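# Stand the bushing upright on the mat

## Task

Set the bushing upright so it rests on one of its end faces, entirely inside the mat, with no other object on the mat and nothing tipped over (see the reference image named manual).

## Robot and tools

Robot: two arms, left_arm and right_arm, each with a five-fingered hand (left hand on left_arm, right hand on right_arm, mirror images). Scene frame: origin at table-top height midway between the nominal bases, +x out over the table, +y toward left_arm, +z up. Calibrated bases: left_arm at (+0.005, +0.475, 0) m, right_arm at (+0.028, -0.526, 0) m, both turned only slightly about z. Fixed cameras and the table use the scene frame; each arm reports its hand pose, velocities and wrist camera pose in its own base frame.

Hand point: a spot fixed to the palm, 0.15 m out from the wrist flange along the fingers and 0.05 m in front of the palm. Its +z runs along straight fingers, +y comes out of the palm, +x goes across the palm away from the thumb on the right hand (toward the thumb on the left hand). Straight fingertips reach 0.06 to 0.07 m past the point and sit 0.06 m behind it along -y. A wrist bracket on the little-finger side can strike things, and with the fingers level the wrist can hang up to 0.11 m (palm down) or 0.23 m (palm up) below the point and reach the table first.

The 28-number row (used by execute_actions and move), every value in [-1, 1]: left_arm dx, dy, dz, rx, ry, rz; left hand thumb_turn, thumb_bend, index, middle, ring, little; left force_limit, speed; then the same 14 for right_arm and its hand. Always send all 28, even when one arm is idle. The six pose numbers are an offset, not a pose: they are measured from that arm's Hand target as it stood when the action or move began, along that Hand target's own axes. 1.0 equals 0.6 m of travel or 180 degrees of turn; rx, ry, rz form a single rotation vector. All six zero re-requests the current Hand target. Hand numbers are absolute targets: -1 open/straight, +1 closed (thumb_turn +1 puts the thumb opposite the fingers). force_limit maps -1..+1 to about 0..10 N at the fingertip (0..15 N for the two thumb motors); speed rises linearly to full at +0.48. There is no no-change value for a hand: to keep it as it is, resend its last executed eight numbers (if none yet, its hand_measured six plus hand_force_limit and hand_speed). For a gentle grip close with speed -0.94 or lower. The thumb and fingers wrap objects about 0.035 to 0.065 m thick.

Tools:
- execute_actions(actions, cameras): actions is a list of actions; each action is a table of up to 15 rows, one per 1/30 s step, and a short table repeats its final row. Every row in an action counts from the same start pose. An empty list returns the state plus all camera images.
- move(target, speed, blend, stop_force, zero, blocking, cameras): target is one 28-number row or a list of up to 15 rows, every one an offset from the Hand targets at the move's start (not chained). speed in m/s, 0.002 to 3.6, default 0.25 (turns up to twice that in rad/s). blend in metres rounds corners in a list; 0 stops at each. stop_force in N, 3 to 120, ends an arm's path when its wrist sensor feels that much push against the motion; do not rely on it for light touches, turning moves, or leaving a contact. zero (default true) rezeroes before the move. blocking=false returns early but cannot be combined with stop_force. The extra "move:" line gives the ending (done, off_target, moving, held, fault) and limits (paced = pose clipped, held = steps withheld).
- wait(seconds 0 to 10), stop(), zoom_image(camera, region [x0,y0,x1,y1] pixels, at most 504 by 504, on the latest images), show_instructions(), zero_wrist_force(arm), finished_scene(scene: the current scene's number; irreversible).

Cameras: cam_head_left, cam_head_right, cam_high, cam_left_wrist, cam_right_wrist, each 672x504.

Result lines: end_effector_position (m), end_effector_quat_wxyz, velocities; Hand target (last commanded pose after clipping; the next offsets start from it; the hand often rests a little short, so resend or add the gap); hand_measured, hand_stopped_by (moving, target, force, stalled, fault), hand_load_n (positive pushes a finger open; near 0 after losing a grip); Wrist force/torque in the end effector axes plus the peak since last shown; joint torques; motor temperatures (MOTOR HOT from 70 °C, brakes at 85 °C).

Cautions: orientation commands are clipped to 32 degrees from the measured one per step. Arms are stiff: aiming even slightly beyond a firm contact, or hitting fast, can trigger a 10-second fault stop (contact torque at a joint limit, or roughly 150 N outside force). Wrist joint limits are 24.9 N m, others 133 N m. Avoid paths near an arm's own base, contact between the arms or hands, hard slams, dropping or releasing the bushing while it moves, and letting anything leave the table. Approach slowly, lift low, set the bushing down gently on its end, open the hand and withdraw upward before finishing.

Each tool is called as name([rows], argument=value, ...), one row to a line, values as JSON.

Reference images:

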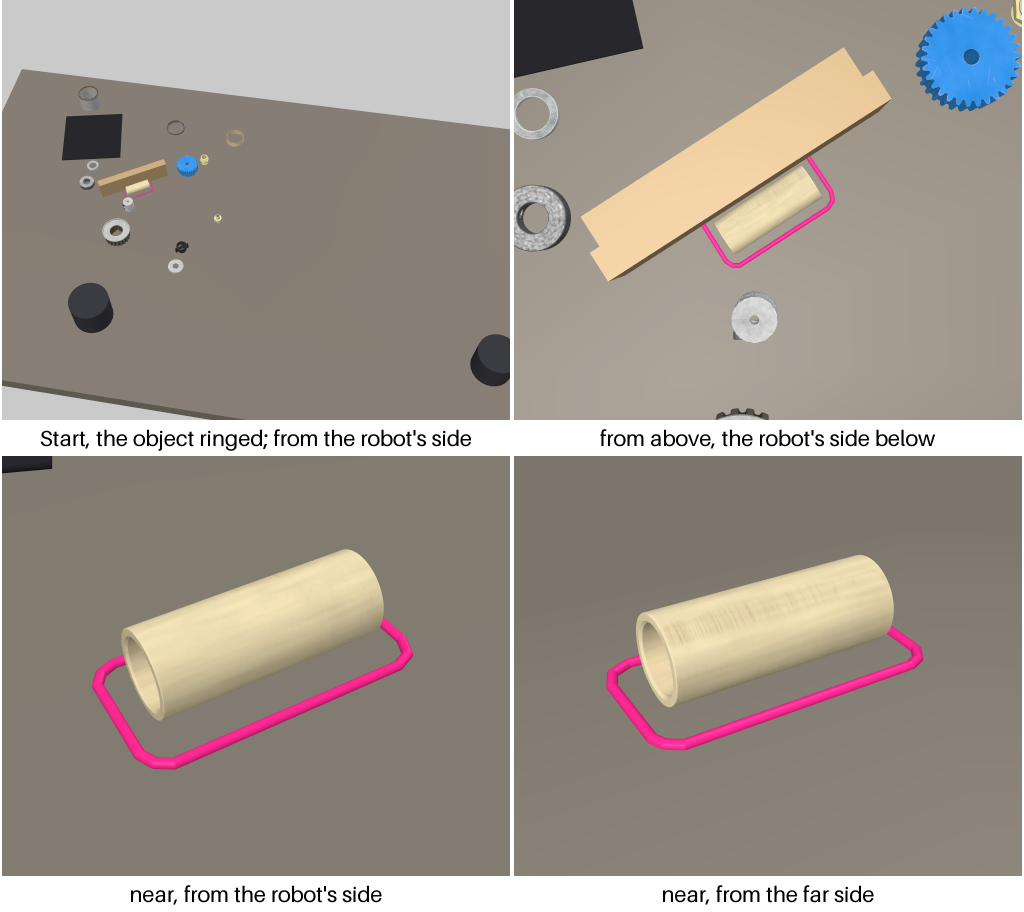

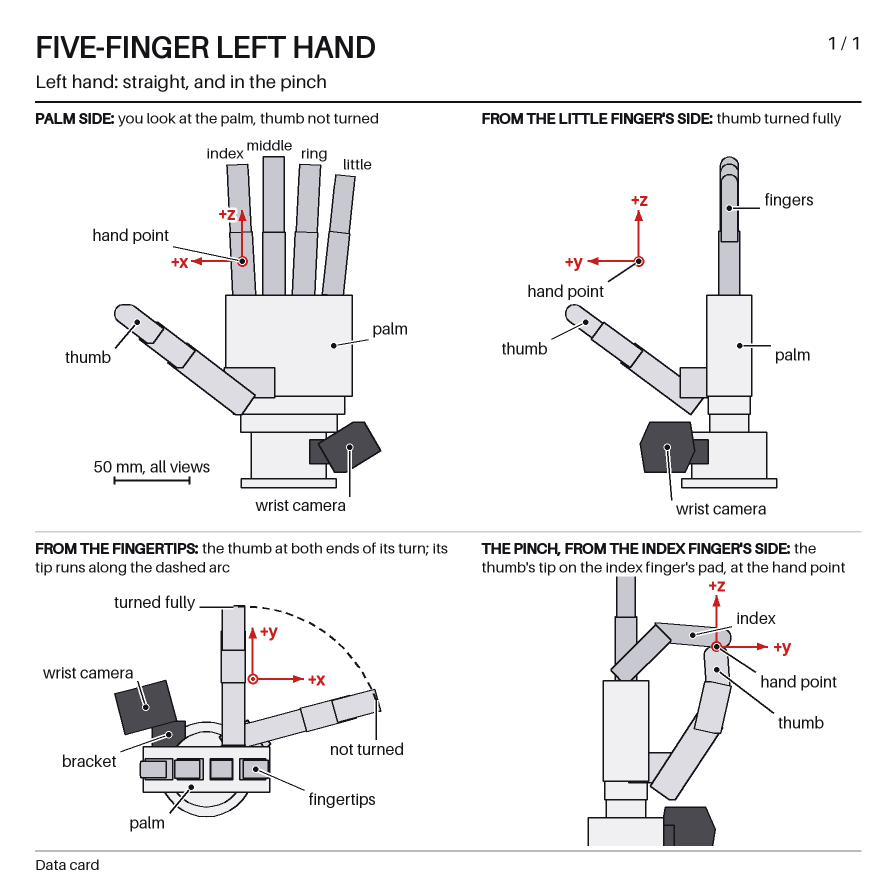

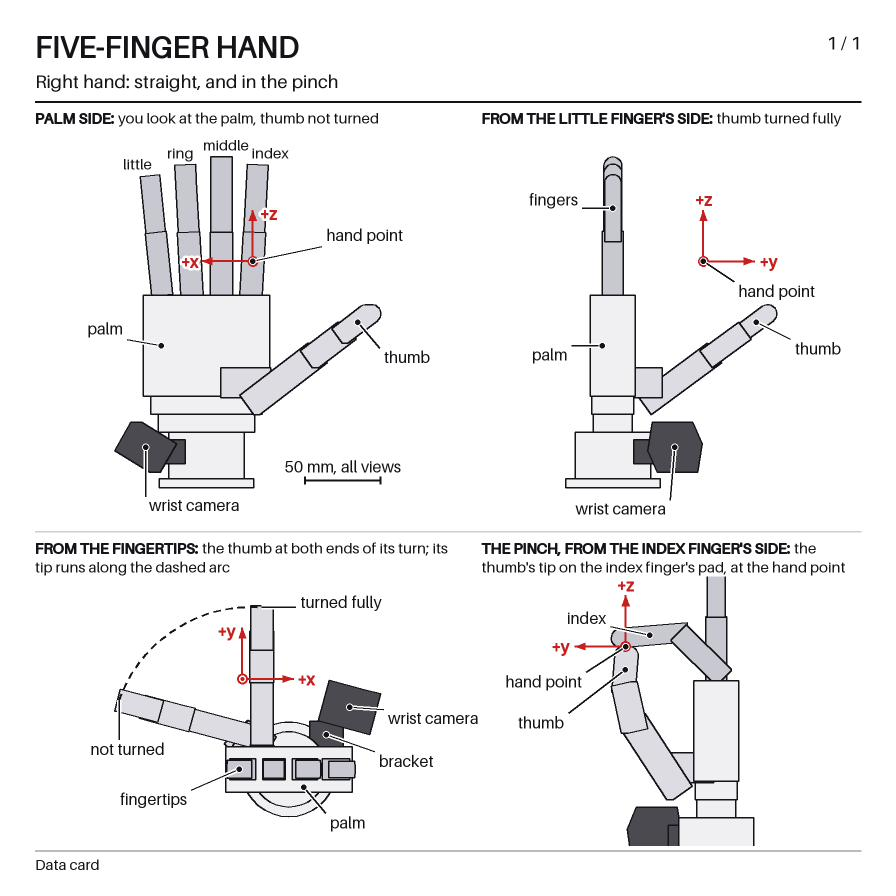

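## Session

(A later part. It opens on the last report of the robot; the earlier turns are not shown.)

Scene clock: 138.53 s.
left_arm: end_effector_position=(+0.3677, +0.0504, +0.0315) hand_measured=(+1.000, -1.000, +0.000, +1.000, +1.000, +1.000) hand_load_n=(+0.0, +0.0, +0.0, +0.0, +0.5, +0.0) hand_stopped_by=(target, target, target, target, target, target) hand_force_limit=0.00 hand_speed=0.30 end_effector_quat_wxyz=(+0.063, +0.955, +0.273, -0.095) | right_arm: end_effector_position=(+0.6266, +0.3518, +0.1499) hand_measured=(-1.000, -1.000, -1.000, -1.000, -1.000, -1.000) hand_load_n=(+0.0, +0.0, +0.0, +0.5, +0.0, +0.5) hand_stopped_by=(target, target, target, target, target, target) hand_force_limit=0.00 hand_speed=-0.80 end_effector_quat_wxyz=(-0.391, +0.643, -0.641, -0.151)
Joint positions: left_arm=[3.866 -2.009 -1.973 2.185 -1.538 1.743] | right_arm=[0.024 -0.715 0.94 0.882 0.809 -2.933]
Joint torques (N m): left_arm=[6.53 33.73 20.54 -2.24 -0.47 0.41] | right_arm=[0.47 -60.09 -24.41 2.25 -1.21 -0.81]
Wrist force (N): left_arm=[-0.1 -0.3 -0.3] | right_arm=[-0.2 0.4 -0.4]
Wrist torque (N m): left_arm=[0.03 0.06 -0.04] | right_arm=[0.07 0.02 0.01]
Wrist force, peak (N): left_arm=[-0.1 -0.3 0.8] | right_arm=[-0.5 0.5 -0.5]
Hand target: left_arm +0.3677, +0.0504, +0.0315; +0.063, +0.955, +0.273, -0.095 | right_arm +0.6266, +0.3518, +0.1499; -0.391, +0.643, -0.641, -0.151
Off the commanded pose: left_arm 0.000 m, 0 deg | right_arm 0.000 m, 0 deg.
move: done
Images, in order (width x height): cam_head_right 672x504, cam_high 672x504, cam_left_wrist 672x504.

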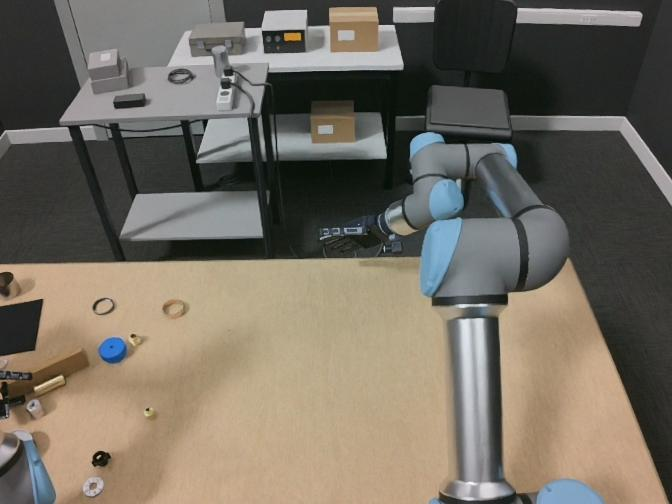

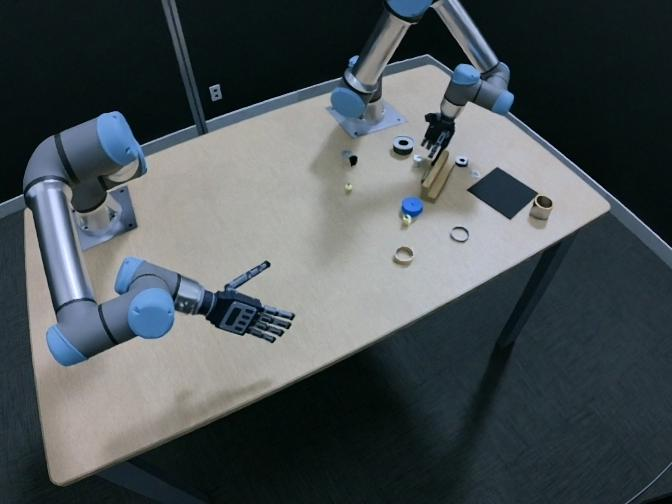

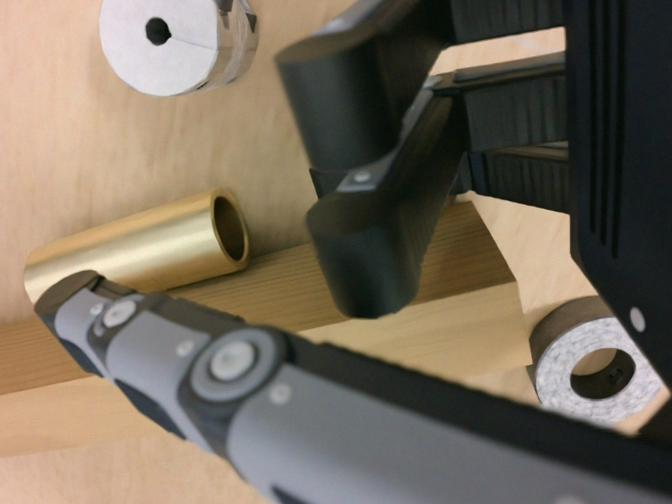

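move(target=[0.006,0.045,0.002,0,0,0,1,-1,0,1,1,1,0,0.3,0,0,0,0,0,0,-1,-1,-1,-1,-1,-1,0,-0.8], speed=0.06, stop_force=4, cameras=["cam_left_wrist","cam_high","cam_head_right"])

zoom_image(camera="cam_high", region=[410, 140, 460, 180])

zoom_image(camera="cam_head_right", region=[0, 360, 80, 420])

Scene clock: 143.17 s.
left_arm: end_effector_position=(+0.3750, +0.0413, +0.0315) hand_measured=(+1.000, -1.000, +0.000, +1.000, +1.000, +1.000) hand_load_n=(+0.0, +0.0, +0.0, +0.0, +0.0, +0.0) hand_stopped_by=(target, target, target, target, target, target) hand_force_limit=0.00 hand_speed=0.30 end_effector_quat_wxyz=(+0.064, +0.955, +0.272, -0.094) | right_arm: end_effector_position=(+0.6266, +0.3518, +0.1499) hand_measured=(-1.000, -1.000, -1.000, -1.000, -1.000, -1.000) hand_load_n=(+0.0, +0.0, +0.0, +0.0, +0.0, +0.0) hand_stopped_by=(target, target, target, target, target, target) hand_force_limit=0.00 hand_speed=-0.80 end_effector_quat_wxyz=(-0.391, +0.643, -0.641, -0.151)
Joint positions: left_arm=[3.833 -2.015 -1.961 2.181 -1.531 1.711] | right_arm=[0.024 -0.715 0.94 0.882 0.809 -2.933]
Joint torques (N m): left_arm=[-10.66 21.35 19.18 -4.09 -1.43 -1.59] | right_arm=[-0.25 -59.8 -23.91 2.45 -1.17 -0.82]
Wrist force (N): left_arm=[0.1 -0.9 -0.6] | right_arm=[0.1 0.3 -0.3]
Wrist torque (N m): left_arm=[0.04 0.06 -0.01] | right_arm=[0.06 -0.01 0.02]
Wrist force, peak (N): left_arm=[-15.1 -73.7 -13.5] | right_arm=[-0.1 0.6 -0.4]
Hand target: left_arm +0.3750, +0.0413, +0.0315; +0.064, +0.955, +0.272, -0.094 (not the last commanded pose) | right_arm +0.6266, +0.3518, +0.1499; -0.391, +0.643, -0.641, -0.151
Off the commanded pose: left_arm 0.016 m, 0 deg | right_arm 0.000 m, 0 deg.
move: contact (left_arm)
Images, in order (width x height): cam_head_right 672x504, cam_high 672x504, cam_left_wrist 672x504.

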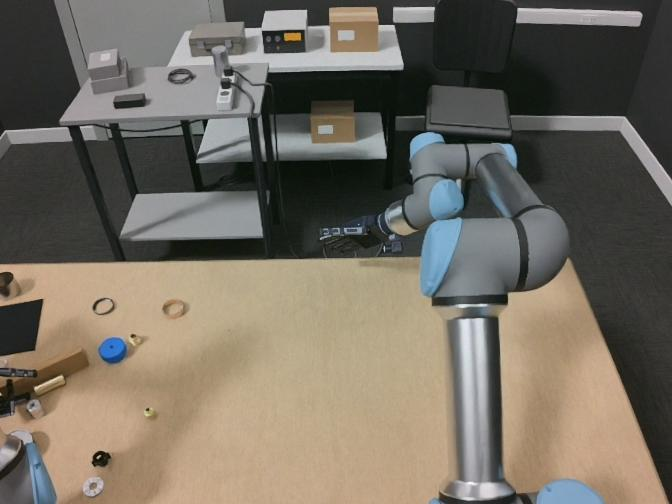

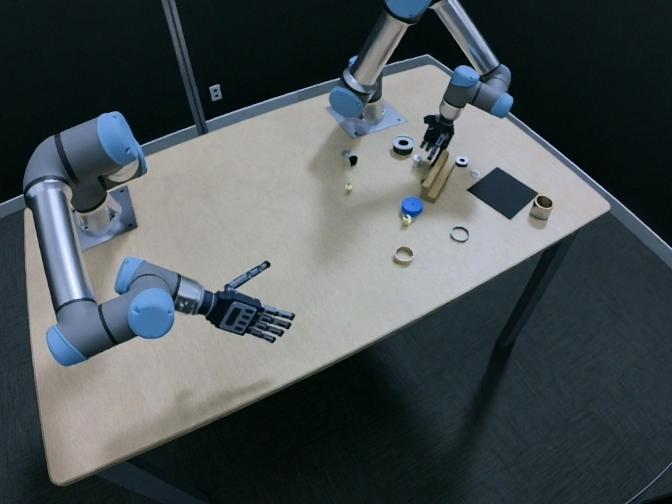

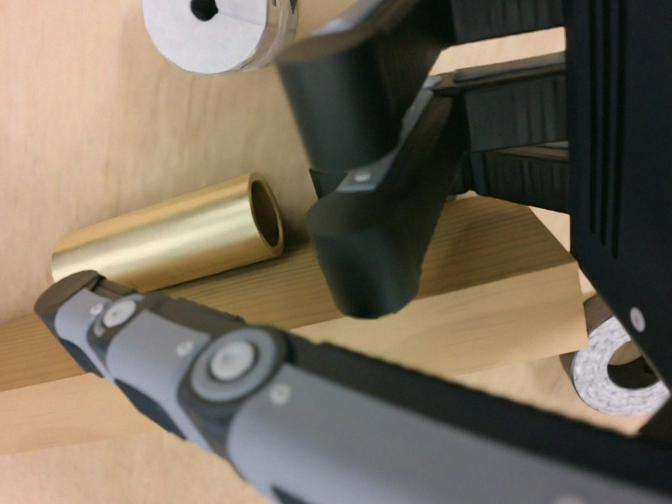

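Scaled by 10.080 from the camera's 672x504 image, which has a finer 960x720 frame.

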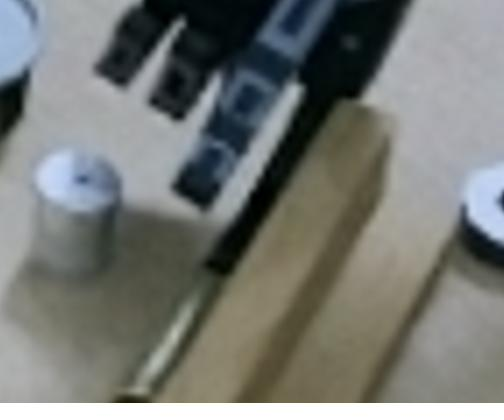

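Scaled by 6.300 from the camera's 672x504 image, which has a finer 960x720 frame.

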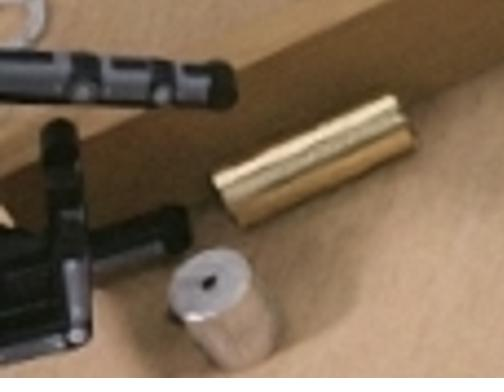

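move([
  [0,-0.02,0,0,0,0,1,-1,0,1,1,1,0,0.3,0,0,0,0,0,0,-1,-1,-1,-1,-1,-1,0,-0.8],
  [-0.0285,-0.009,-0.13,0,0,0,1,-1,-1,1,1,1,0,0.3,0,0,0,0,0,0,-1,-1,-1,-1,-1,-1,0,-0.8],
  [-0.048,0.073,-0.121,0,0,0,1,-1,-1,1,1,1,0,0.3,0,0,0,0,0,0,-1,-1,-1,-1,-1,-1,0,-0.8],
  [-0.035,0.0685,-0.062,0,0,0,1,-1,-1,1,1,1,0,0.3,0,0,0,0,0,0,-1,-1,-1,-1,-1,-1,0,-0.8],
], speed=0.15, cameras=["cam_left_wrist","cam_high"])

zoom_image(camera="cam_high", region=[390, 120, 470, 180])

Scene clock: 157.40 s.
left_arm: end_effector_position=(+0.3848, +0.0024, +0.0752) hand_measured=(+1.000, -1.000, -1.000, +1.000, +1.000, +1.000) hand_load_n=(+0.0, +0.0, +0.0, +0.0, +0.0, +0.0) hand_stopped_by=(target, target, target, target, target, target) hand_force_limit=0.00 hand_speed=0.30 end_effector_quat_wxyz=(+0.064, +0.955, +0.273, -0.095) | right_arm: end_effector_position=(+0.6266, +0.3518, +0.1499) hand_measured=(-1.000, -1.000, -1.000, -1.000, -1.000, -1.000) hand_load_n=(+0.0, +0.0, +0.0, +0.0, +0.0, +0.0) hand_stopped_by=(target, target, target, target, target, target) hand_force_limit=0.00 hand_speed=-0.80 end_effector_quat_wxyz=(-0.391, +0.643, -0.641, -0.151)
Joint positions: left_arm=[3.726 -1.935 -1.931 2.076 -1.507 1.607] | right_arm=[0.024 -0.715 0.94 0.882 0.809 -2.933]
Joint torques (N m): left_arm=[-3.21 22.42 20.64 -1.87 1.68 -1.17] | right_arm=[0.26 -59.83 -23.47 2.58 -1.11 -0.88]
Wrist force (N): left_arm=[-0.3 0.2 0.1] | right_arm=[-0.2 0.3 -0.5]
Wrist torque (N m): left_arm=[0.09 0.12 -0.05] | right_arm=[0.06 0.02 0.00]
Wrist force, peak (N): left_arm=[-0.7 1.7 0.0] | right_arm=[-0.3 0.8 -0.3]
Hand target: left_arm +0.3848, +0.0024, +0.0752; +0.064, +0.955, +0.272, -0.094 | right_arm +0.6266, +0.3518, +0.1499; -0.391, +0.643, -0.641, -0.151
Off the commanded pose: left_arm 0.000 m, 0 deg | right_arm 0.000 m, 0 deg.
move: done
Images, in order (width x height): cam_high 672x504, cam_left_wrist 672x504.

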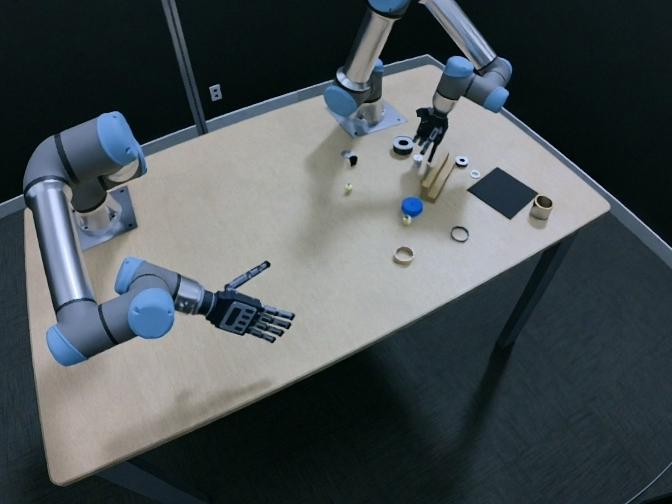

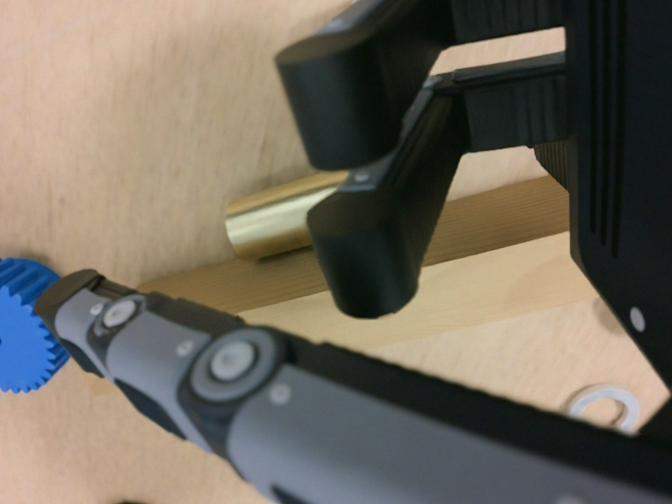

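Scaled by 6.300 from the camera's 672x504 image, which has a finer 960x720 frame.

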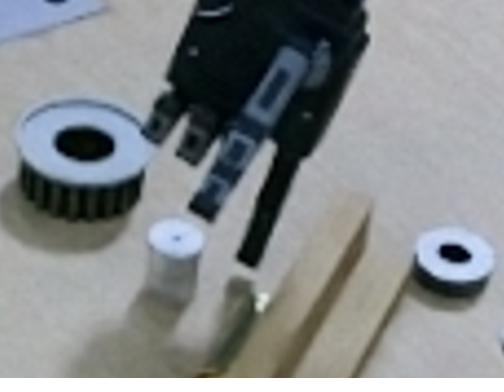

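move([
  [0,-0.0165,-0.001,0,0,0,1,-1,-1,1,1,1,0,0.3,0,0,0,0,0,0,-1,-1,-1,-1,-1,-1,0,-0.8],
  [-0.116,0.09,0.032,0,0,0,1,-1,-1,1,1,1,0,0.3,0,0,0,0,0,0,-1,-1,-1,-1,-1,-1,0,-0.8],
  [-0.134,0.096,-0.049,0,0,0,1,-1,-1,1,1,1,0,0.3,0,0,0,0,0,0,-1,-1,-1,-1,-1,-1,0,-0.8],
], speed=[0.1,0.06,0.15], cameras=["cam_left_wrist","cam_high","cam_head_right"])

zoom_image(camera="cam_high", region=[360, 120, 480, 210])

zoom_image(camera="cam_head_right", region=[0, 340, 120, 430])

Scene clock: 165.57 s.
left_arm: end_effector_position=(+0.3528, -0.0820, +0.1251) hand_measured=(+1.000, -1.000, -1.000, +1.000, +1.000, +1.000) hand_load_n=(+0.5, +0.0, +0.0, +0.0, +0.0, +0.0) hand_stopped_by=(target, target, target, target, target, target) hand_force_limit=0.00 hand_speed=0.30 end_effector_quat_wxyz=(+0.064, +0.955, +0.272, -0.094) | right_arm: end_effector_position=(+0.6266, +0.3518, +0.1499) hand_measured=(-1.000, -1.000, -1.000, -1.000, -1.000, -1.000) hand_load_n=(+0.0, +0.0, +0.0, +0.0, +0.0, +0.0) hand_stopped_by=(target, target, target, target, target, target) hand_force_limit=0.00 hand_speed=-0.80 end_effector_quat_wxyz=(-0.391, +0.643, -0.641, -0.151)
Joint positions: left_arm=[3.544 -1.766 -1.997 1.988 -1.469 1.428] | right_arm=[0.024 -0.715 0.94 0.882 0.809 -2.933]
Joint torques (N m): left_arm=[5.77 27.14 4.14 -4.25 -1.55 0.93] | right_arm=[0.46 -59.6 -24.43 2.47 -1.34 -1.07]
Wrist force (N): left_arm=[-0.2 0.1 0.0] | right_arm=[0.5 0.2 -0.3]
Wrist torque (N m): left_arm=[0.15 0.04 -0.05] | right_arm=[0.05 -0.08 0.04]
Wrist force, peak (N): left_arm=[0.2 -0.5 1.2] | right_arm=[-0.1 0.5 -0.7]
Hand target: left_arm +0.3528, -0.0820, +0.1251; +0.064, +0.955, +0.272, -0.094 | right_arm +0.6266, +0.3518, +0.1499; -0.391, +0.643, -0.641, -0.151
Off the commanded pose: left_arm 0.000 m, 0 deg | right_arm 0.000 m, 0 deg.
move: done
Images, in order (width x height): cam_head_right 672x504, cam_high 672x504, cam_left_wrist 672x504.

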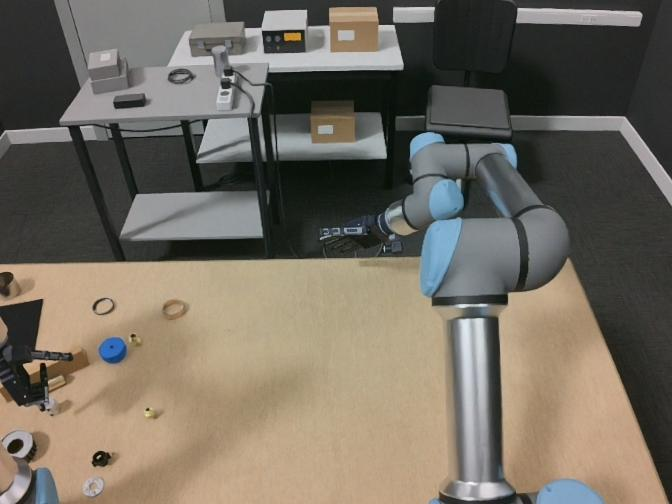

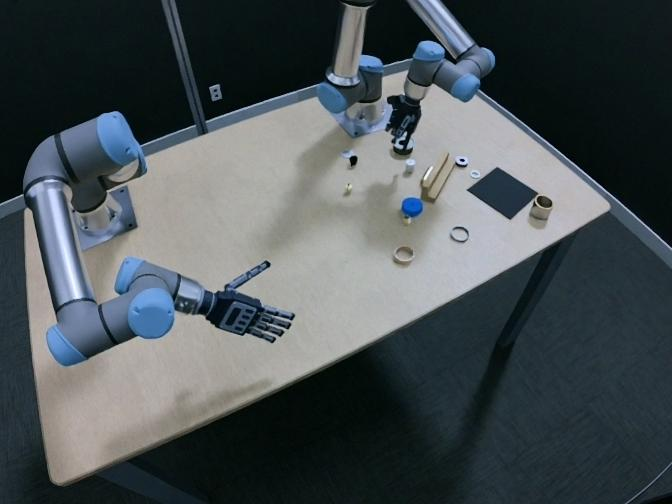

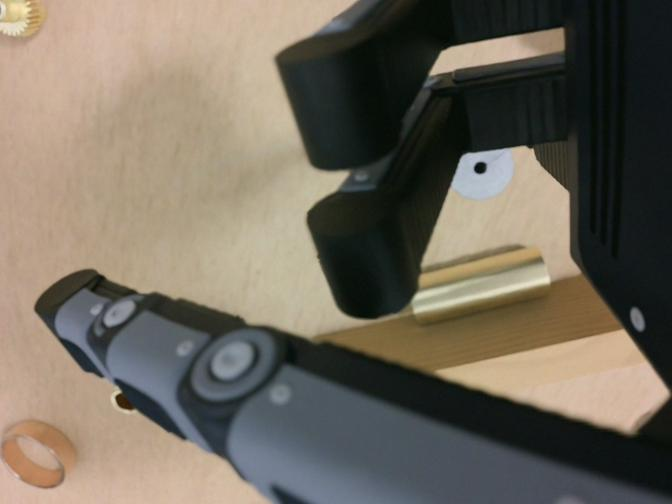

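Scaled by 4.200 from the camera's 672x504 image, which has a finer 960x720 frame.

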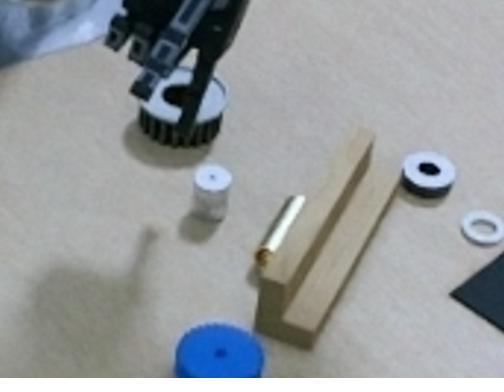

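Scaled by 4.200 from the camera's 672x504 image, which has a finer 960x720 frame.

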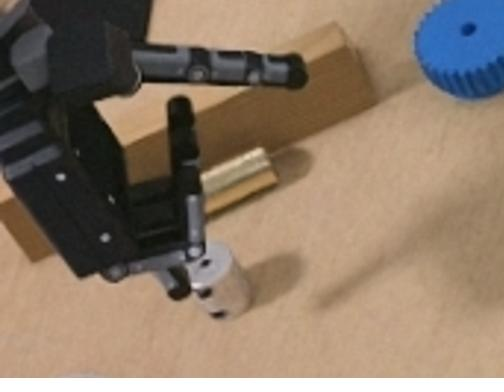

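move([
  [0.105,-0.042,-0.026,0,0,0,1,-1,-1,-1,-1,-1,0,0.3,0,0,0,0,0,0,-1,-1,-1,-1,-1,-1,0,-0.8],
  [0.1225,-0.048,0.055,0,0,0,1,-1,-1,-1,-1,-1,0,0.3,0,0,0,0,0,0,-1,-1,-1,-1,-1,-1,0,-0.8],
  [0.1255,0.1015,0.065,0,0,0,1,-1,-1,-1,-1,-1,0,0.3,0,0,0,0,0,0,-1,-1,-1,-1,-1,-1,0,-0.8],
  [0.104,0.108,-0.032,0,0,0,1,-1,-1,-1,-1,-1,0,0.3,0,0,0,0,0,0,-1,-1,-1,-1,-1,-1,0,-0.8],
], speed=[0.2,0.08,0.06,0.15], cameras=["cam_left_wrist","cam_high"])

zoom_image(camera="cam_high", region=[360, 120, 480, 210])

Scene clock: 176.70 s.
left_arm: end_effector_position=(+0.4422, -0.1016, +0.1349) hand_measured=(+1.000, -1.000, -1.000, -1.000, -1.000, -1.000) hand_load_n=(+0.0, +0.0, +0.0, +0.0, +0.0, +0.0) hand_stopped_by=(target, target, target, target, target, target) hand_force_limit=0.00 hand_speed=0.30 end_effector_quat_wxyz=(+0.064, +0.955, +0.272, -0.094) | right_arm: end_effector_position=(+0.6266, +0.3518, +0.1499) hand_measured=(-1.000, -1.000, -1.000, -1.000, -1.000, -1.000) hand_load_n=(+0.0, +0.0, +0.0, +0.0, +0.0, +0.0) hand_stopped_by=(target, target, target, target, target, target) hand_force_limit=0.00 hand_speed=-0.80 end_effector_quat_wxyz=(-0.391, +0.643, -0.641, -0.151)
Joint positions: left_arm=[3.408 -1.95 -1.711 1.902 -1.442 1.294] | right_arm=[0.024 -0.715 0.94 0.882 0.809 -2.933]
Joint torques (N m): left_arm=[9.18 32.46 5.47 -3.89 -1.07 0.9] | right_arm=[0.24 -60.37 -25.02 2.6 -1.35 -1.04]
Wrist force (N): left_arm=[-0.4 -0.7 0.7] | right_arm=[0.2 0.3 -0.2]
Wrist torque (N m): left_arm=[-0.09 0.11 -0.02] | right_arm=[0.05 -0.03 0.02]
Wrist force, peak (N): left_arm=[-0.4 -0.6 1.8] | right_arm=[-0.3 0.2 -0.8]
Hand target: left_arm +0.4421, -0.1016, +0.1349; +0.064, +0.955, +0.272, -0.094 | right_arm +0.6266, +0.3518, +0.1499; -0.391, +0.643, -0.641, -0.151
Off the commanded pose: left_arm 0.000 m, 0 deg | right_arm 0.000 m, 0 deg.
move: done
Images, in order (width x height): cam_high 672x504, cam_left_wrist 672x504.

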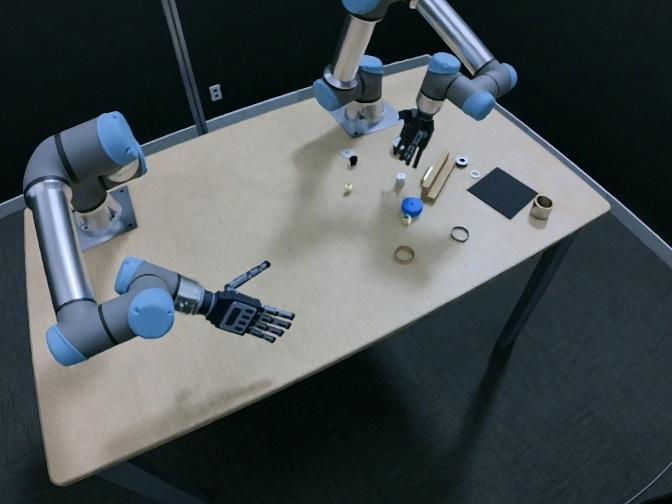

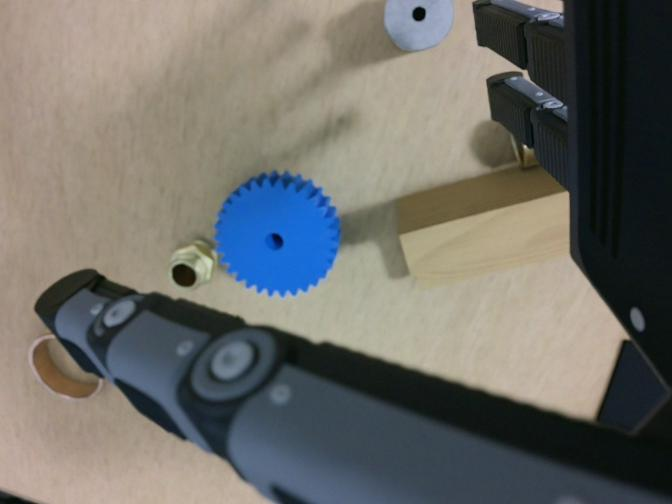

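Scaled by 4.200 from the camera's 672x504 image, which has a finer 960x720 frame.

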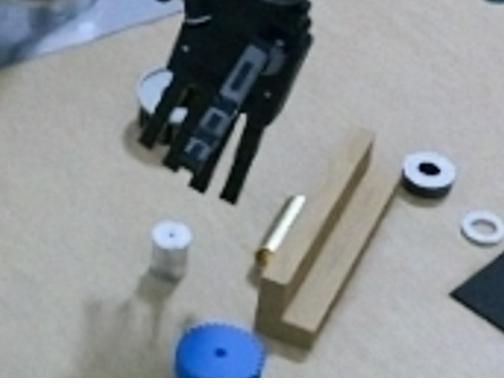

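move(target=[0.024,-0.2845,-0.0255,0,0.069,-0.017,1,-1,0,-1,-1,-1,0,0.3,0,0,0,0,0,0,-1,-1,-1,-1,-1,-1,0,-0.8], speed=0.3)

move(target=[0,-0.007,0.104,0,0,0,1,-1,0,-1,-1,-1,0,0.3,0,0,0,0,0,0,-1,-1,-1,-1,-1,-1,0,-0.8], speed=0.25, cameras=["cam_left_wrist"])

zoom_image(camera="cam_left_wrist", region=[130, 70, 430, 295])

Scene clock: 182.03 s.
left_arm: end_effector_position=(+0.3654, +0.0523, +0.1348) hand_measured=(+1.000, -1.000, +0.000, -1.000, -1.000, -1.000) hand_load_n=(+0.5, +0.0, +0.0, +0.0, +0.0, +0.0) hand_stopped_by=(target, target, target, target, target, target) hand_force_limit=0.00 hand_speed=0.30 end_effector_quat_wxyz=(+0.031, +0.952, +0.303, +0.008) | right_arm: end_effector_position=(+0.6266, +0.3518, +0.1499) hand_measured=(-1.000, -1.000, -1.000, -1.000, -1.000, -1.000) hand_load_n=(+0.0, +0.0, +0.0, +0.0, +0.0, +0.0) hand_stopped_by=(target, target, target, target, target, target) hand_force_limit=0.00 hand_speed=-0.80 end_effector_quat_wxyz=(-0.391, +0.643, -0.641, -0.151)
Joint positions: left_arm=[3.898 -1.685 -2.008 2.109 -1.508 1.711] | right_arm=[0.024 -0.715 0.94 0.882 0.809 -2.933]
Joint torques (N m): left_arm=[12.72 25.93 15.01 -1.57 -1.55 1.55] | right_arm=[0.68 -60.21 -24.79 2.76 -1.55 -0.99]
Wrist force (N): left_arm=[-0.2 -0.5 -0.4] | right_arm=[-0.1 0.4 -0.5]
Wrist torque (N m): left_arm=[0.00 0.03 -0.04] | right_arm=[0.08 0.01 0.01]
Wrist force, peak (N): left_arm=[0.0 -3.2 -0.6] | right_arm=[-0.2 0.3 -0.7]
Hand target: left_arm +0.3654, +0.0524, +0.1348; +0.031, +0.952, +0.303, +0.008 | right_arm +0.6266, +0.3518, +0.1499; -0.391, +0.643, -0.641, -0.151
Off the commanded pose: left_arm 0.000 m, 0 deg | right_arm 0.000 m, 0 deg.
move: done

Scene clock: 182.87 s.
left_arm: end_effector_position=(+0.3651, +0.0524, +0.0723) hand_measured=(+1.000, -1.000, +0.000, -1.000, -1.000, -1.000) hand_load_n=(+0.0, +0.0, +0.5, -0.5, +0.0, +0.0) hand_stopped_by=(target, target, target, target, target, target) hand_force_limit=0.00 hand_speed=0.30 end_effector_quat_wxyz=(+0.031, +0.952, +0.303, +0.008) | right_arm: end_effector_position=(+0.6266, +0.3518, +0.1499) hand_measured=(-1.000, -1.000, -1.000, -1.000, -1.000, -1.000) hand_load_n=(+0.0, +0.0, +0.0, +0.0, +0.0, +0.0) hand_stopped_by=(target, target, target, target, target, target) hand_force_limit=0.00 hand_speed=-0.80 end_effector_quat_wxyz=(-0.391, +0.643, -0.641, -0.151)
Joint positions: left_arm=[3.899 -1.783 -2.087 2.286 -1.508 1.712] | right_arm=[0.024 -0.715 0.94 0.882 0.809 -2.933]
Joint torques (N m): left_arm=[-12.95 -2.55 9.68 4.71 2.22 -1.76] | right_arm=[0.71 -59.36 -24.31 2.61 -1.51 -0.98]
Wrist force (N): left_arm=[-4.7 -0.1 -60.9] | right_arm=[0.0 0.2 0.0]
Wrist torque (N m): left_arm=[3.61 -1.43 -0.33] | right_arm=[0.02 -0.01 0.02]
Wrist force, peak (N): left_arm=[-3.4 0.7 -106.1] | right_arm=[-0.2 0.4 -0.7]
Hand target: left_arm +0.3651, +0.0524, +0.0723; +0.031, +0.952, +0.303, +0.008 | right_arm +0.6266, +0.3518, +0.1499; -0.391, +0.643, -0.641, -0.151
Off the commanded pose: left_arm 0.000 m, 0 deg | right_arm 0.000 m, 0 deg.
move: done
Images, in order (width x height): cam_left_wrist 672x504.

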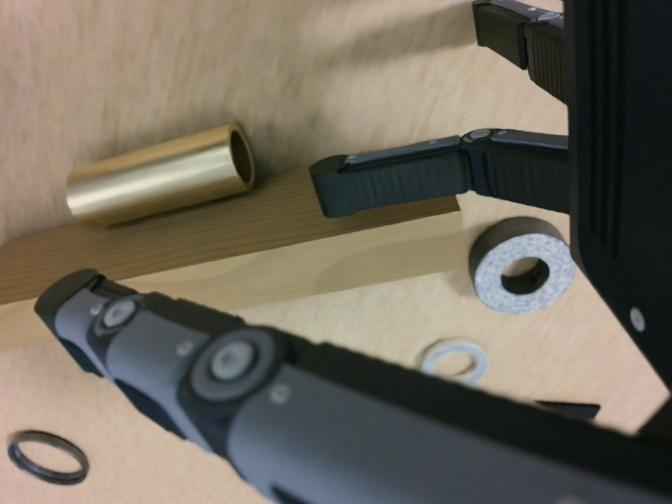

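Scaled by 1.680 from the camera's 672x504 image, which has a finer 960x720 frame.

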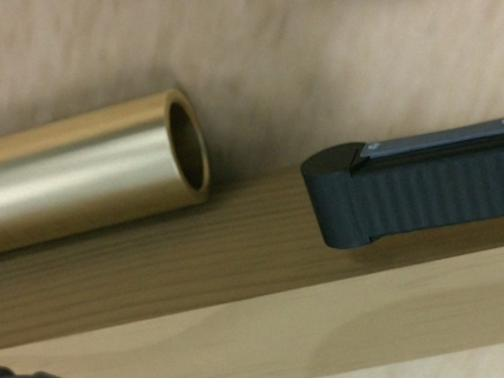

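move(target=[0,0.002,-0.025,0,0,0,1,-1,0,1,1,1,0,0.3,0,0,0,0,0,0,-1,-1,-1,-1,-1,-1,0,-0.8], speed=0.1)

move(target=[0,-0.008,0.09,0,0,0,1,-1,0,1,1,1,0,0.3,0,0,0,0,0,0,-1,-1,-1,-1,-1,-1,0,-0.8], speed=0.06, stop_force=4, cameras=["cam_left_wrist","cam_head_right","cam_high"])

zoom_image(camera="cam_left_wrist", region=[0, 100, 400, 400])

zoom_image(camera="cam_head_right", region=[0, 360, 80, 420])

zoom_image(camera="cam_high", region=[410, 140, 460, 180])

Scene clock: 190.63 s.
left_arm: end_effector_position=(+0.3654, +0.0523, +0.0874) hand_measured=(+1.000, -1.000, +0.000, -0.974, +1.000, +1.000) hand_load_n=(+0.0, +0.0, +0.0, +0.0, +0.0, +0.0) hand_stopped_by=(target, target, target, force, target, target) hand_force_limit=0.00 hand_speed=0.30 end_effector_quat_wxyz=(+0.031, +0.952, +0.303, +0.008) | right_arm: end_effector_position=(+0.6266, +0.3518, +0.1499) hand_measured=(-1.000, -1.000, -1.000, -1.000, -1.000, -1.000) hand_load_n=(+0.0, -0.5, +0.0, +0.0, +0.0, +0.0) hand_stopped_by=(target, target, target, target, target, target) hand_force_limit=0.00 hand_speed=-0.80 end_effector_quat_wxyz=(-0.391, +0.643, -0.641, -0.151)
Joint positions: left_arm=[3.898 -1.757 -2.07 2.243 -1.508 1.712] | right_arm=[0.024 -0.715 0.94 0.882 0.809 -2.933]
Joint torques (N m): left_arm=[-7.85 12.76 1.39 -1.89 -1.36 -1.2] | right_arm=[0.43 -59.59 -25.05 2.52 -1.39 -1.01]
Wrist force (N): left_arm=[0.2 -0.3 -0.6] | right_arm=[-0.4 0.3 0.1]
Wrist torque (N m): left_arm=[0.04 -0.04 0.00] | right_arm=[0.03 0.03 -0.01]
Wrist force, peak (N): left_arm=[-4.7 -0.2 -64.1] | right_arm=[-0.1 0.6 -0.5]
Hand target: left_arm +0.3653, +0.0522, +0.0873; +0.031, +0.952, +0.303, +0.008 | right_arm +0.6266, +0.3518, +0.1499; -0.391, +0.643, -0.641, -0.151
Off the commanded pose: left_arm 0.000 m, 0 deg | right_arm 0.000 m, 0 deg.
move: done

Scene clock: 191.80 s.
left_arm: end_effector_position=(+0.3650, +0.0524, +0.0732) hand_measured=(+1.000, -1.000, +0.000, -0.974, +1.000, +1.000) hand_load_n=(+0.0, +0.0, +0.0, -0.5, +0.0, +0.0) hand_stopped_by=(target, target, target, force, target, target) hand_force_limit=0.00 hand_speed=0.30 end_effector_quat_wxyz=(+0.031, +0.952, +0.303, +0.008) | right_arm: end_effector_position=(+0.6266, +0.3518, +0.1499) hand_measured=(-1.000, -1.000, -1.000, -1.000, -1.000, -1.000) hand_load_n=(+0.0, +0.0, +0.0, +0.0, +0.0, +0.0) hand_stopped_by=(target, target, target, target, target, target) hand_force_limit=0.00 hand_speed=-0.80 end_effector_quat_wxyz=(-0.391, +0.643, -0.641, -0.151)
Joint positions: left_arm=[3.899 -1.781 -2.086 2.283 -1.508 1.713] | right_arm=[0.024 -0.715 0.94 0.882 0.809 -2.933]
Joint torques (N m): left_arm=[-11.53 14.92 19.85 -1.32 -1.04 -1.31] | right_arm=[1.06 -59.82 -24.6 2.56 -1.51 -1.16]
Wrist force (N): left_arm=[0.4 -0.4 -9.9] | right_arm=[-0.2 0.4 -0.4]
Wrist torque (N m): left_arm=[0.54 -0.12 -0.03] | right_arm=[0.08 0.02 0.00]
Wrist force, peak (N): left_arm=[0.1 -2.4 -122.9] | right_arm=[-0.6 0.4 -0.3]
Hand target: left_arm +0.3650, +0.0524, +0.0733; +0.031, +0.952, +0.303, +0.008 (not the last commanded pose) | right_arm +0.6266, +0.3518, +0.1499; -0.391, +0.643, -0.641, -0.151
Off the commanded pose: left_arm 0.040 m, 0 deg | right_arm 0.000 m, 0 deg.
move: contact (left_arm)
Images, in order (width x height): cam_head_right 672x504, cam_high 672x504, cam_left_wrist 672x504.

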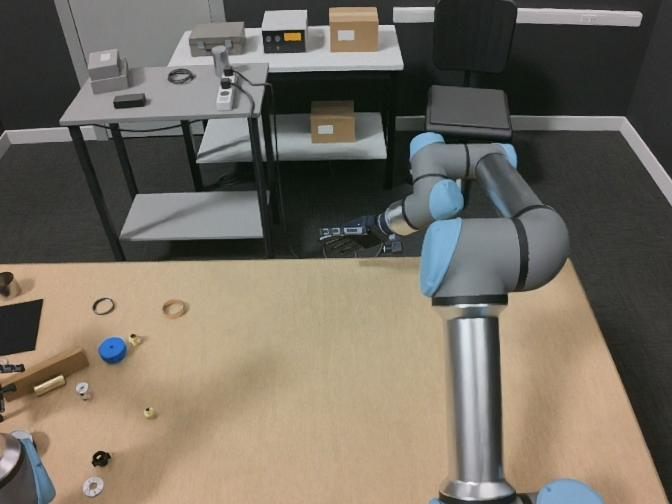

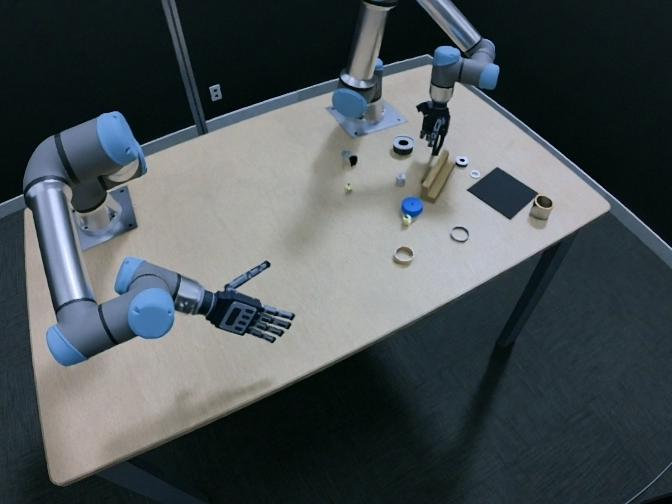

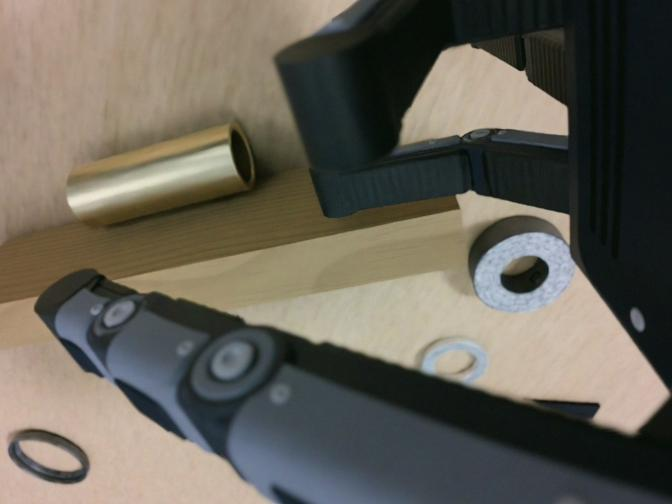

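Scaled by 1.260 from the camera's 672x504 image, which has a finer 960x720 frame.

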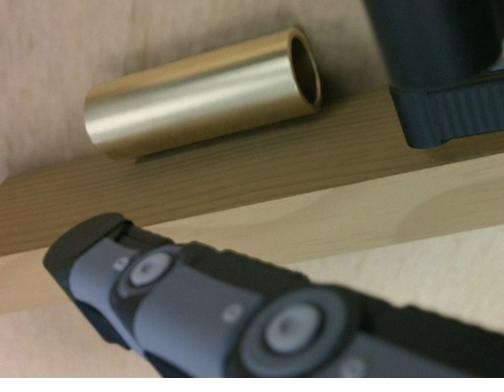

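Scaled by 6.300 from the camera's 672x504 image, which has a finer 960x720 frame.

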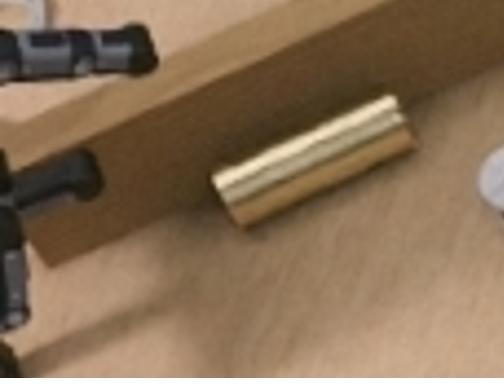

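Scaled by 10.080 from the camera's 672x504 image, which has a finer 960x720 frame.

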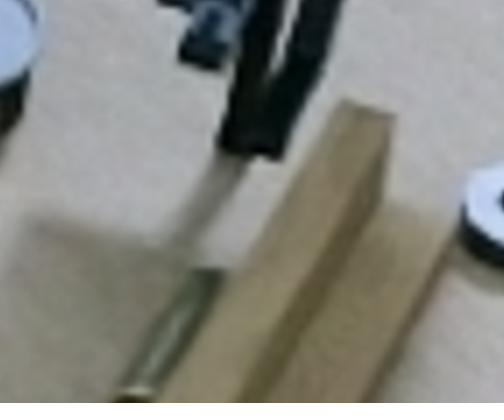

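move(target=[0,0.002,-0.02,0,0,0,1,-1,0,-1,1,1,0,0.3,0,0,0,0,0,0,-1,-1,-1,-1,-1,-1,0,-0.8], speed=0.1)

move(target=[0,0,0,0,0,0,1,-1,0,0.99,1,1,0,0.0,0,0,0,0,0,0,-1,-1,-1,-1,-1,-1,0,-0.8])

Scene clock: 193.57 s.
left_arm: end_effector_position=(+0.3653, +0.0521, +0.0854) hand_measured=(+1.000, -1.000, +0.000, -1.000, +1.000, +1.000) hand_load_n=(+0.0, +0.0, +0.0, +0.0, +0.0, +0.0) hand_stopped_by=(target, target, target, target, target, target) hand_force_limit=0.00 hand_speed=0.30 end_effector_quat_wxyz=(+0.031, +0.952, +0.303, +0.008) end_effector_velocity=(+0.000, +0.000, -0.001) end_effector_angular_velocity=(+0.002, -0.001, -0.001) | right_arm: end_effector_position=(+0.6266, +0.3518, +0.1499) hand_measured=(-1.000, -1.000, -1.000, -1.000, -1.000, -1.000) hand_load_n=(+0.0, +0.0, +0.0, +0.0, +0.0, +0.0) hand_stopped_by=(target, target, target, target, target, target) hand_force_limit=0.00 hand_speed=-0.80 end_effector_quat_wxyz=(-0.391, +0.643, -0.641, -0.151)
Joint positions: left_arm=[3.898 -1.76 -2.072 2.248 -1.508 1.711] | right_arm=[0.024 -0.715 0.94 0.882 0.809 -2.933]
Joint velocities: left_arm=[-0.001 -0.002 0 0.005 0 0] | right_arm=[within noise]
Joint torques (N m): left_arm=[-9.19 12.28 5.24 -1.21 0.72 -1.33] | right_arm=[0.08 -59.39 -24.95 2.77 -1.39 -1.22]
Wrist force (N): left_arm=[-0.1 -0.6 -0.6] | right_arm=[-0.1 0.2 -0.2]
Wrist torque (N m): left_arm=[-0.01 0.02 0.01] | right_arm=[0.03 0.00 0.01]
Wrist force, peak (N): left_arm=[0.1 -0.4 -10.7] | right_arm=[-0.3 0.6 -0.8]
Hand target: left_arm +0.3653, +0.0520, +0.0853; +0.031, +0.952, +0.303, +0.008 | right_arm +0.6266, +0.3518, +0.1499; -0.391, +0.643, -0.641, -0.151
Off the commanded pose: left_arm 0.000 m, 0 deg | right_arm 0.000 m, 0 deg.
move: done

Scene clock: 194.60 s.
left_arm: end_effector_position=(+0.3653, +0.0520, +0.0853) hand_measured=(+1.000, -1.000, +0.000, +0.990, +1.000, +1.000) hand_load_n=(+0.0, +0.0, +0.5, +0.5, +0.0, +0.0) hand_stopped_by=(target, target, target, target, target, target) hand_force_limit=0.00 hand_speed=0.00 end_effector_quat_wxyz=(+0.031, +0.952, +0.303, +0.008) | right_arm: end_effector_position=(+0.6266, +0.3518, +0.1499) hand_measured=(-1.000, -1.000, -1.000, -1.000, -1.000, -1.000) hand_load_n=(+0.0, +0.0, +0.0, +0.0, +0.0, +0.0) hand_stopped_by=(target, target, target, target, target, target) hand_force_limit=0.00 hand_speed=-0.80 end_effector_quat_wxyz=(-0.391, +0.643, -0.641, -0.151)
Joint positions: left_arm=[3.898 -1.76 -2.072 2.249 -1.508 1.711] | right_arm=[0.024 -0.715 0.94 0.882 0.809 -2.933]
Joint torques (N m): left_arm=[0.86 12.61 0.54 -2.26 1.87 0.45] | right_arm=[0.22 -59.59 -25.1 2.69 -1.34 -1.12]
Wrist force (N): left_arm=[-0.2 -0.5 -0.3] | right_arm=[-0.2 0.2 -0.4]
Wrist torque (N m): left_arm=[0.00 0.03 0.00] | right_arm=[0.04 0.04 0.00]
Wrist force, peak (N): left_arm=[0.3 -0.7 -1.0] | right_arm=[-0.1 0.4 -0.7]
Hand target: left_arm +0.3653, +0.0520, +0.0853; +0.031, +0.952, +0.303, +0.008 | right_arm +0.6266, +0.3518, +0.1499; -0.391, +0.643, -0.641, -0.151
Off the commanded pose: left_arm 0.000 m, 0 deg | right_arm 0.000 m, 0 deg.
move: done


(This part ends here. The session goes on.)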